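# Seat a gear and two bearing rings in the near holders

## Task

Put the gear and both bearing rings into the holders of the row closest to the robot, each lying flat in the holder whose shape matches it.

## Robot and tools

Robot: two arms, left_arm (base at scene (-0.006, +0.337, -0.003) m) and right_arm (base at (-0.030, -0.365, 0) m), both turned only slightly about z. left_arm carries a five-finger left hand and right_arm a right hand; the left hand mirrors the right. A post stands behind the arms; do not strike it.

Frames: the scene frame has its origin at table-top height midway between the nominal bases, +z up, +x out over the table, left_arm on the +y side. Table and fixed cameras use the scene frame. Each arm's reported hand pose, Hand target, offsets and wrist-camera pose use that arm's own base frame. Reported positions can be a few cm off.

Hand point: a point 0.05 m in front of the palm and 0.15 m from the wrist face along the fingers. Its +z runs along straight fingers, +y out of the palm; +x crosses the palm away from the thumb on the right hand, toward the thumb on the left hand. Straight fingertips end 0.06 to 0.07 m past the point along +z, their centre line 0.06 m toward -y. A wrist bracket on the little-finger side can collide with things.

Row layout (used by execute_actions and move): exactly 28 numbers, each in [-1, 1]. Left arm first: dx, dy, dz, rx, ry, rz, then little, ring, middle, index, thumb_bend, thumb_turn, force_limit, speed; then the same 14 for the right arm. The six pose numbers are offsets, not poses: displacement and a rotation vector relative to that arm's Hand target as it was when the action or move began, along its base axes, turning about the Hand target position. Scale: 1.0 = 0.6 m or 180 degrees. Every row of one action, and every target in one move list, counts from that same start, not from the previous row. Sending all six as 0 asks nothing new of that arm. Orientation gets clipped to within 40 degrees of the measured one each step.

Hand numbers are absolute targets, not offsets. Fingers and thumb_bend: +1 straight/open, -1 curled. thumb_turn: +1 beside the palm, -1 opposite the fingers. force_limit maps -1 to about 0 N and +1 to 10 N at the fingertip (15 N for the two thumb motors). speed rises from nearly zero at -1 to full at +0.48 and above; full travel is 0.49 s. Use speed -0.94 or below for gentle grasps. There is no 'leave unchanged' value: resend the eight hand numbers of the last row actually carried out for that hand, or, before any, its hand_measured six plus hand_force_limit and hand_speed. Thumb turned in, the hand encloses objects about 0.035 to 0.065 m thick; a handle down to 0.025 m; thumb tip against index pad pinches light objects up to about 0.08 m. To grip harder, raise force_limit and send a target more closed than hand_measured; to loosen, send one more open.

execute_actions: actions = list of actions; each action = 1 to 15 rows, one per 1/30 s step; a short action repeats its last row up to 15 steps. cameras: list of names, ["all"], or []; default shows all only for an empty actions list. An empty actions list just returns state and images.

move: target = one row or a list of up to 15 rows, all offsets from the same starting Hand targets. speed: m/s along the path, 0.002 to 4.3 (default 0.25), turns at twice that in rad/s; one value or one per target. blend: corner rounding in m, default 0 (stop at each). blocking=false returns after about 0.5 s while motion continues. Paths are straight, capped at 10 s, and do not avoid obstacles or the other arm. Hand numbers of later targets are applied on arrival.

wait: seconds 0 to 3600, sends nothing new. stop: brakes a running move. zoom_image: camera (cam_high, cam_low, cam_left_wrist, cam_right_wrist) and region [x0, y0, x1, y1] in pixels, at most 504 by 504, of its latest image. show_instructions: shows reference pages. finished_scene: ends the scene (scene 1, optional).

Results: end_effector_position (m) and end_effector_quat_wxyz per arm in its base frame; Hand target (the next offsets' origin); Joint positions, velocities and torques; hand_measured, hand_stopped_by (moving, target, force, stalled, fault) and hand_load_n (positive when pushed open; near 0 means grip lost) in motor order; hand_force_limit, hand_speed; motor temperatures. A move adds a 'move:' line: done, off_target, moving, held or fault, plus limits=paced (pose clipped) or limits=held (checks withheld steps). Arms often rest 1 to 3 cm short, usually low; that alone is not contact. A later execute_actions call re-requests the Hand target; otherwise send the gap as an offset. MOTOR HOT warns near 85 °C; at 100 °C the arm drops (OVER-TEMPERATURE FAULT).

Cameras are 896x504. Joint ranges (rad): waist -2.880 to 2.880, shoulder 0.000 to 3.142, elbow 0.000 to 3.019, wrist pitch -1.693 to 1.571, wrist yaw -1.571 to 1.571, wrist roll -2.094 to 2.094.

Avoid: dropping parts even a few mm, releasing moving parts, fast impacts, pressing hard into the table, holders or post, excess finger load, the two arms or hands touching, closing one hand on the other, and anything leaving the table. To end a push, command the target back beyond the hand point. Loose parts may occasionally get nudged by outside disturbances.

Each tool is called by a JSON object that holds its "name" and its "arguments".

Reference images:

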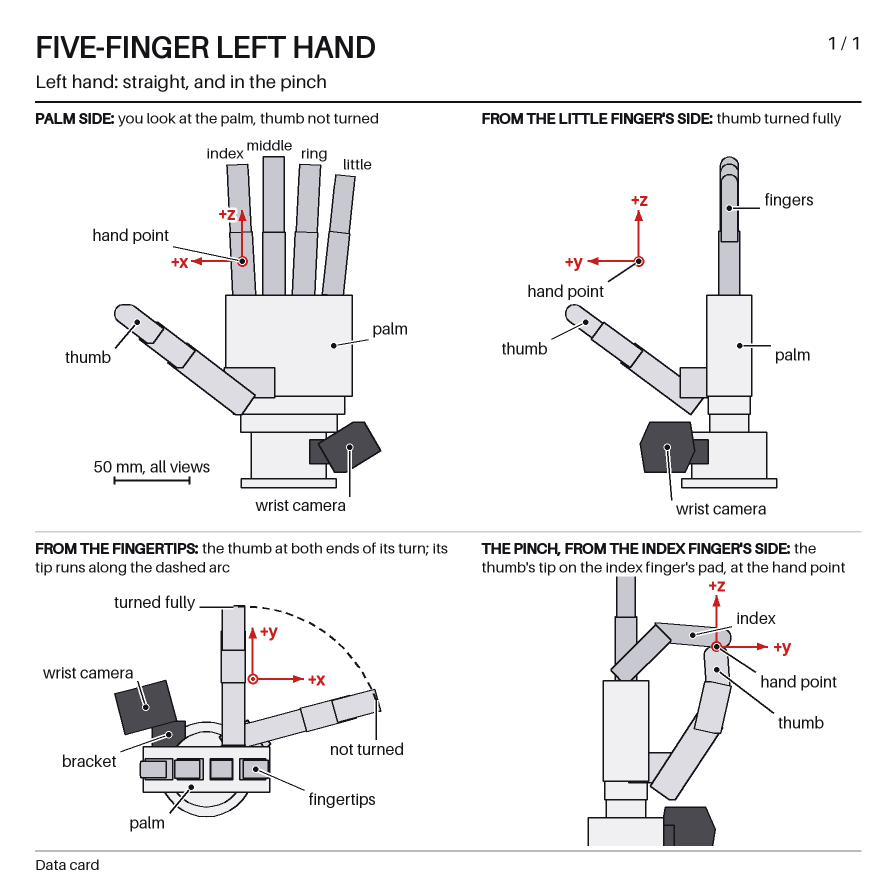

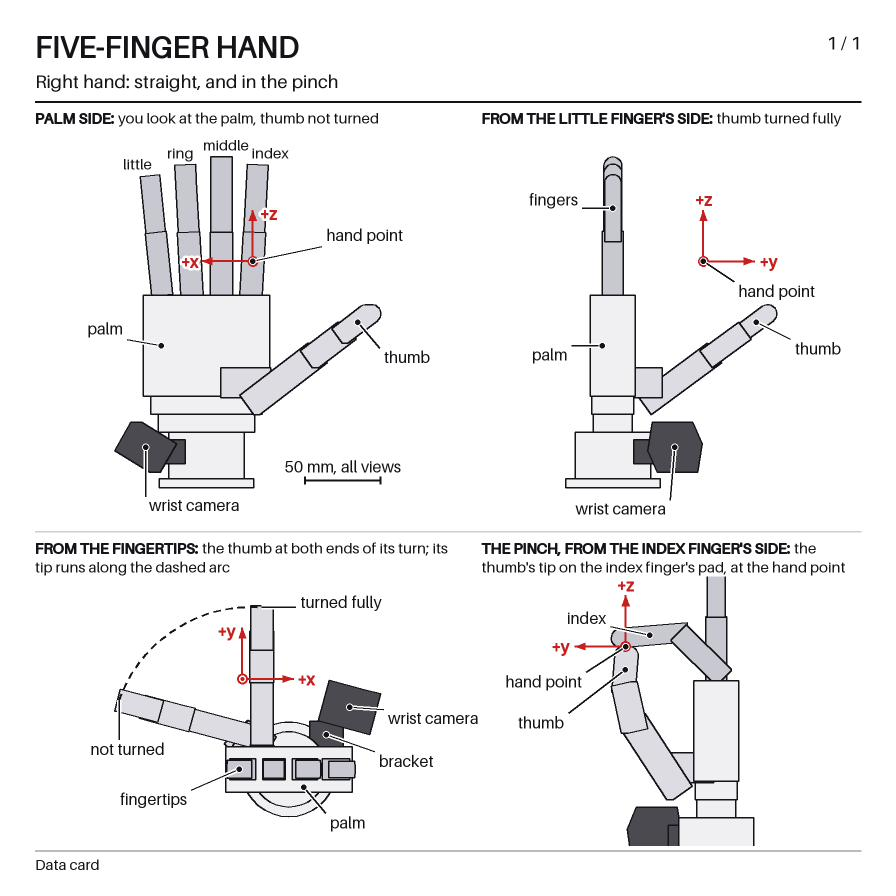

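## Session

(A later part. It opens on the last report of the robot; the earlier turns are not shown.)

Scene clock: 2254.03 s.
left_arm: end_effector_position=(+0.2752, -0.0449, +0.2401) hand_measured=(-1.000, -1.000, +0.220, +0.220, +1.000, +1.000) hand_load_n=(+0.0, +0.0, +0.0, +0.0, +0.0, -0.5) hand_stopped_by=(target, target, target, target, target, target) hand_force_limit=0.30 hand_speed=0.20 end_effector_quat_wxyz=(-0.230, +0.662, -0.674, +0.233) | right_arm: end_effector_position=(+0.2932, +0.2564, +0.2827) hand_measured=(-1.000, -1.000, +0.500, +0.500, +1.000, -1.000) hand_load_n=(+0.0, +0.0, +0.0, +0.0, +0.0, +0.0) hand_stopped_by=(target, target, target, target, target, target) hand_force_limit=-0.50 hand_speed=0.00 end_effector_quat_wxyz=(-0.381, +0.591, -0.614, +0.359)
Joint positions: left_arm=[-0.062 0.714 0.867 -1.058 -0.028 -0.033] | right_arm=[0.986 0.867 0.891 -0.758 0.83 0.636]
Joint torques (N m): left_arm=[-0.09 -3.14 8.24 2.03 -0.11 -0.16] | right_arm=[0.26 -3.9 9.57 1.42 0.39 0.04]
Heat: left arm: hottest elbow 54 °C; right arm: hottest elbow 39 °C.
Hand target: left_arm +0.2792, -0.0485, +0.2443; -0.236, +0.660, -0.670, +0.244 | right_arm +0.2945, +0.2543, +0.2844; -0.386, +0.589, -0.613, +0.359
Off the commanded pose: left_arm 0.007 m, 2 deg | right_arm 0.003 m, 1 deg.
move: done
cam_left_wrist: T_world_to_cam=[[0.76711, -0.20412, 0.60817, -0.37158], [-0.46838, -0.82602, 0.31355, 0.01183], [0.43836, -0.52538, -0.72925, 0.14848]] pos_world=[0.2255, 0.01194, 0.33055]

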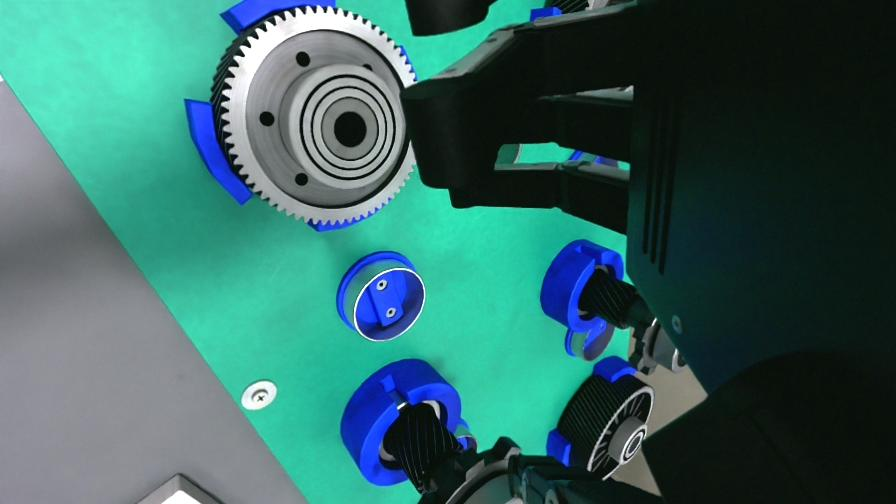

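{"name": "move", "arguments": {"target": [[0.03,0.0,0.11,0,0,0,-1,-1,0.22,0.22,1.0,1,0.3,0.2,0,0,0,0,0,0,-1,-1,0.5,0.5,1.0,-1,-0.5,0],[0.432,-0.004,0.11,0,0,0,-1,-1,0.22,0.22,1.0,1,0.3,0.2,0,0,0,0,0,0,-1,-1,0.5,0.5,1.0,-1,-0.5,0],[0.432,-0.004,0.012,0,0,0,-1,-1,0.22,0.22,1.0,1,0.3,0.2,0,0,0,0,0,0,-1,-1,0.5,0.5,1.0,-1,-0.5,0]], "speed": 0.15, "blend": 0.02, "cameras": ["cam_left_wrist"]}}

{"name": "zoom_image", "arguments": {"camera": "cam_left_wrist", "region": [180, 0, 430, 250]}}

Scene clock: 2266.90 s.
left_arm: end_effector_position=(+0.5337, -0.0566, +0.2498) hand_measured=(-1.000, -1.000, +0.220, +0.220, +1.000, +1.000) hand_load_n=(+0.0, +0.0, +0.0, +0.0, +0.0, -0.5) hand_stopped_by=(target, target, target, target, target, target) hand_force_limit=0.30 hand_speed=0.20 end_effector_quat_wxyz=(-0.228, +0.663, -0.672, +0.239) | right_arm: end_effector_position=(+0.2932, +0.2564, +0.2827) hand_measured=(-1.000, -1.000, +0.500, +0.500, +1.000, -1.000) hand_load_n=(+0.0, +0.0, +0.0, +0.0, +0.0, +0.0) hand_stopped_by=(target, target, target, target, target, target) hand_force_limit=-0.50 hand_speed=0.00 end_effector_quat_wxyz=(-0.381, +0.591, -0.614, +0.359)
Joint positions: left_arm=[-0.048 1.422 1.374 -0.848 -0.011 -0.03] | right_arm=[0.986 0.867 0.891 -0.758 0.83 0.636]
Joint torques (N m): left_arm=[2.96 -11.34 8.36 1.95 0.12 0.02] | right_arm=[0.38 -4.01 9.66 1.4 0.36 0.08]
Heat: left arm: hottest elbow 52 °C; right arm: hottest elbow 39 °C.
Hand target: left_arm +0.5383, -0.0510, +0.2515; -0.236, +0.660, -0.670, +0.244 | right_arm +0.2945, +0.2543, +0.2844; -0.386, +0.589, -0.613, +0.359
Off the commanded pose: left_arm 0.008 m, 1 deg | right_arm 0.003 m, 1 deg.
move: done
cam_left_wrist: T_world_to_cam=[[0.76286, -0.19625, 0.61606, -0.57738], [-0.46992, -0.82274, 0.3198, 0.11968], [0.4441, -0.53346, -0.71986, 0.0302]] pos_world=[0.48329, 0.00126, 0.33917]

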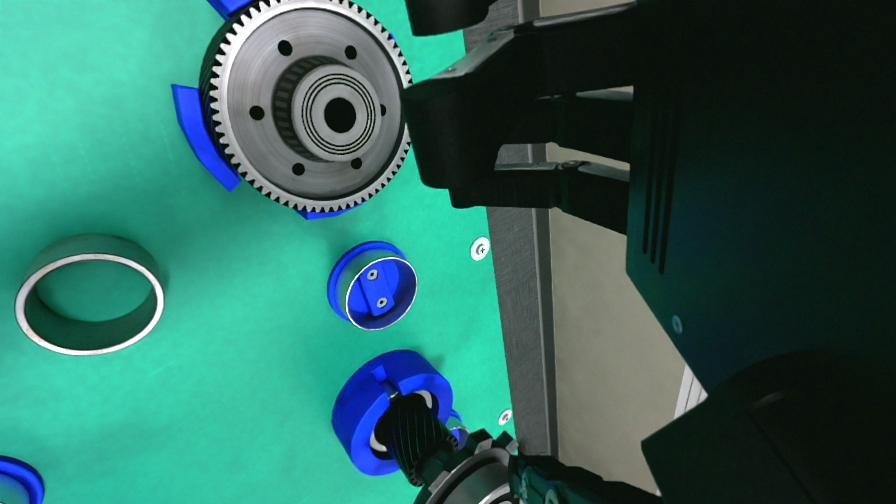

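Scaled by 2.016.

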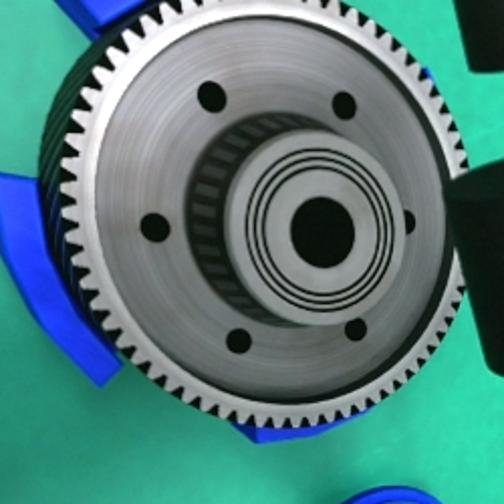

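{"name": "move", "arguments": {"target": [[0.0,0.02,0.08,0,0,0,-1,-1,0.22,0.22,1.0,1,0.3,0.2,0,0,0,0,0,0,-1,-1,0.5,0.5,1.0,-1,-0.5,0],[-0.25,0.40,0.10,0,0,0,-1,-1,0.22,0.22,1.0,1,0.3,0.2,-0.10,0.17,0.02,0,0,0,-1,-1,0.5,0.5,1.0,-1,-0.5,0],[-0.25,0.40,0.10,0,0,0,-1,-1,0.22,0.22,1.0,1,0.3,0.2,-0.209,0.3695,-0.05,0,0,0,-1,-1,0.5,0.5,1.0,-1,-0.5,0]], "speed": 0.15, "blend": 0.03, "cameras": ["cam_left_wrist","cam_right_wrist","cam_high"]}}

Scene clock: 2282.57 s.
left_arm: end_effector_position=(+0.3920, +0.1879, +0.3054) hand_measured=(-1.000, -1.000, +0.220, +0.220, +1.000, +1.000) hand_load_n=(+0.0, +0.0, +0.0, +0.0, +0.0, -0.5) hand_stopped_by=(target, target, target, target, target, target) hand_force_limit=0.30 hand_speed=0.20 end_effector_quat_wxyz=(-0.231, +0.663, -0.668, +0.245) | right_arm: end_effector_position=(+0.1687, +0.4612, +0.2305) hand_measured=(-1.000, -1.000, +0.500, +0.500, +1.000, -1.000) hand_load_n=(+0.0, +0.0, +0.0, +0.0, +0.0, +0.0) hand_stopped_by=(target, target, target, target, target, target) hand_force_limit=-0.50 hand_speed=0.00 end_effector_quat_wxyz=(-0.367, +0.602, -0.602, +0.374)
Joint positions: left_arm=[0.615 1.249 1.364 -1.106 0.392 0.505] | right_arm=[1.52 1.47 1.289 -1.309 1.102 1.47]
Joint torques (N m): left_arm=[1.61 -10.52 8.8 0.7 0.4 -0.01] | right_arm=[1.73 -10.52 13.81 -0.13 0.98 0.3]
Heat: left arm: hottest elbow 51 °C; right arm: hottest elbow 39 °C.
Hand target: left_arm +0.3883, +0.1889, +0.3115; -0.236, +0.660, -0.670, +0.244 | right_arm +0.1693, +0.4759, +0.2544; -0.386, +0.589, -0.613, +0.359
Off the commanded pose: left_arm 0.007 m, 1 deg | right_arm 0.028 m, 3 deg.
move: off_target (right_arm); blend cut to 0.0247 m at target 1
cam_left_wrist: T_world_to_cam=[[0.75582, -0.1899, 0.62664, -0.45729], [-0.47042, -0.82317, 0.31794, 0.23732], [0.45545, -0.53509, -0.71151, 0.25691]] pos_world=[0.34026, 0.24598, 0.3939]
cam_right_wrist: T_world_to_cam=[[-0.44282, -0.22967, -0.8667, 0.379], [-0.56128, 0.82481, 0.06821, -0.304], [0.6992, 0.51666, -0.49415, -0.13192]] pos_world=[0.08944, 0.40595, 0.28402]
Images, in order (width x height): cam_high 896x504, cam_left_wrist 896x504, cam_right_wrist 896x504.

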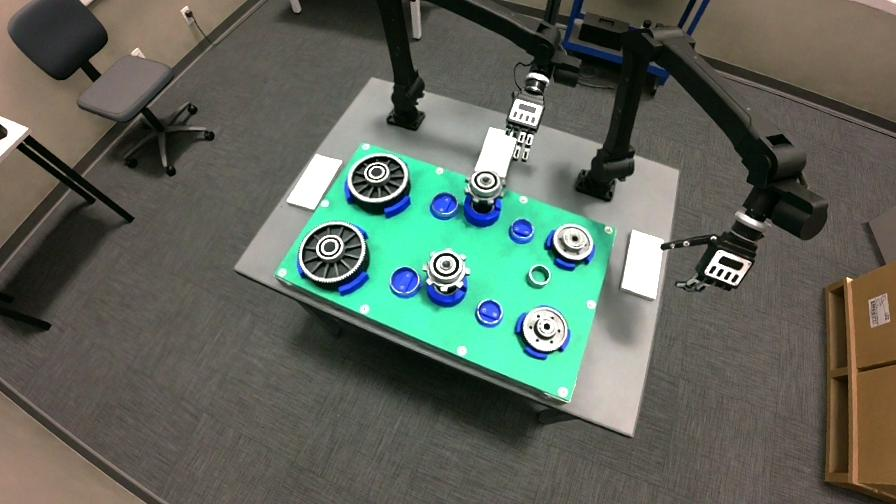

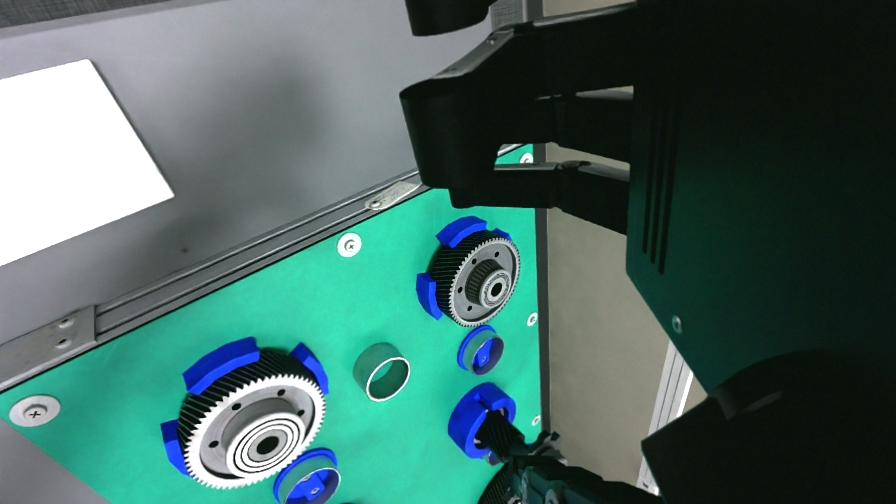

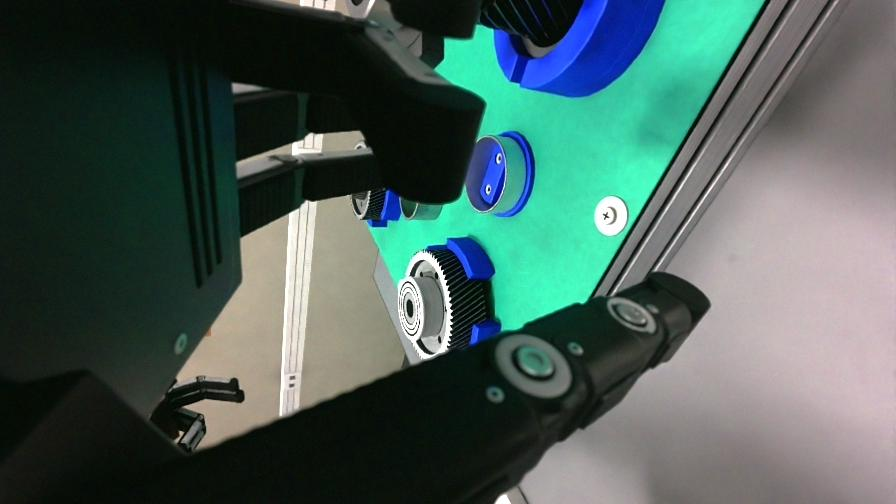

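{"name": "zoom_image", "arguments": {"camera": "cam_right_wrist", "region": [385, 220, 525, 370]}}

{"name": "zoom_image", "arguments": {"camera": "cam_left_wrist", "region": [150, 320, 350, 500]}}

{"name": "zoom_image", "arguments": {"camera": "cam_left_wrist", "region": [400, 200, 540, 340]}}

Scaled by 3.360.

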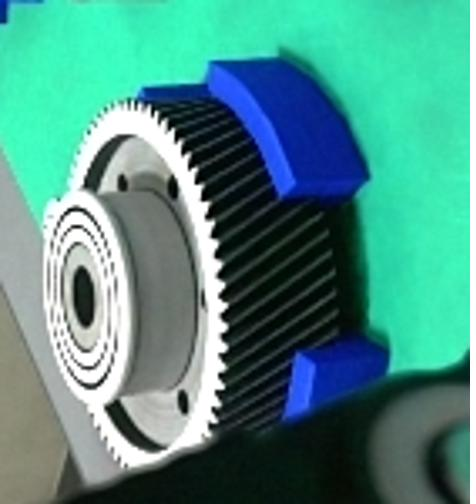

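Scaled by 2.520.

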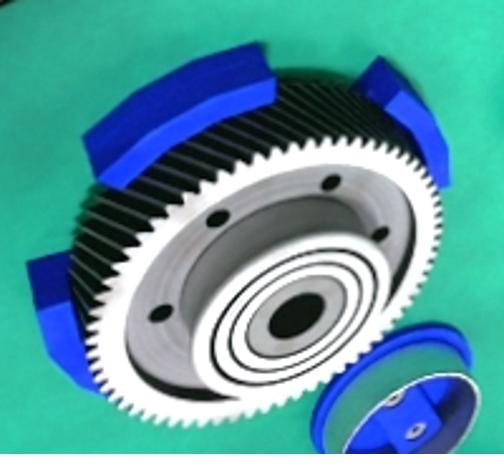

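Scaled by 3.600.

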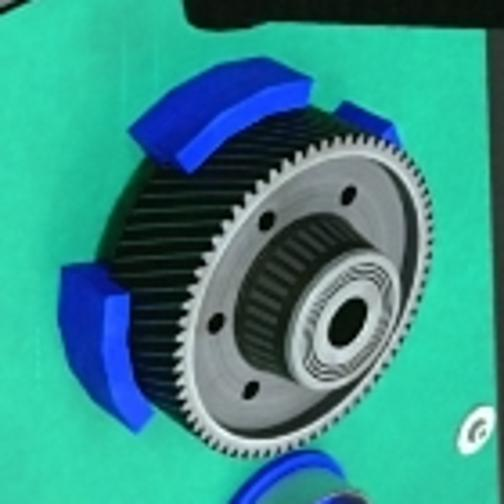

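{"name": "zoom_image", "arguments": {"camera": "cam_high", "region": [420, 170, 550, 260]}}

{"name": "zoom_image", "arguments": {"camera": "cam_right_wrist", "region": [440, 110, 560, 230]}}

Scaled by 3.877.

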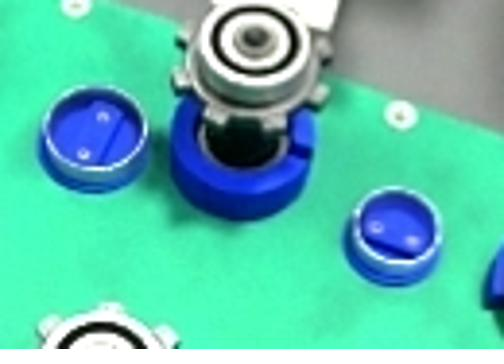

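Scaled by 4.200.

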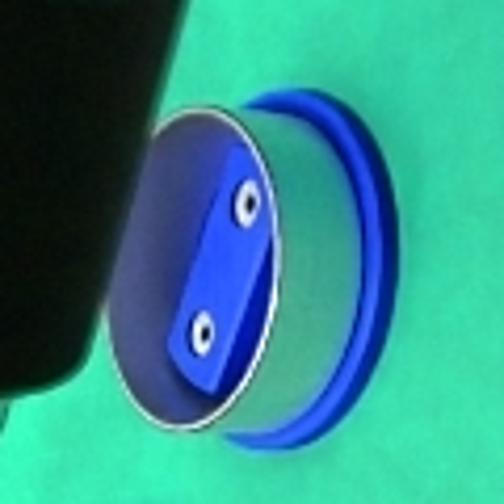

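{"name": "finished_scene", "arguments": {}}

The scene is finished: the task was done.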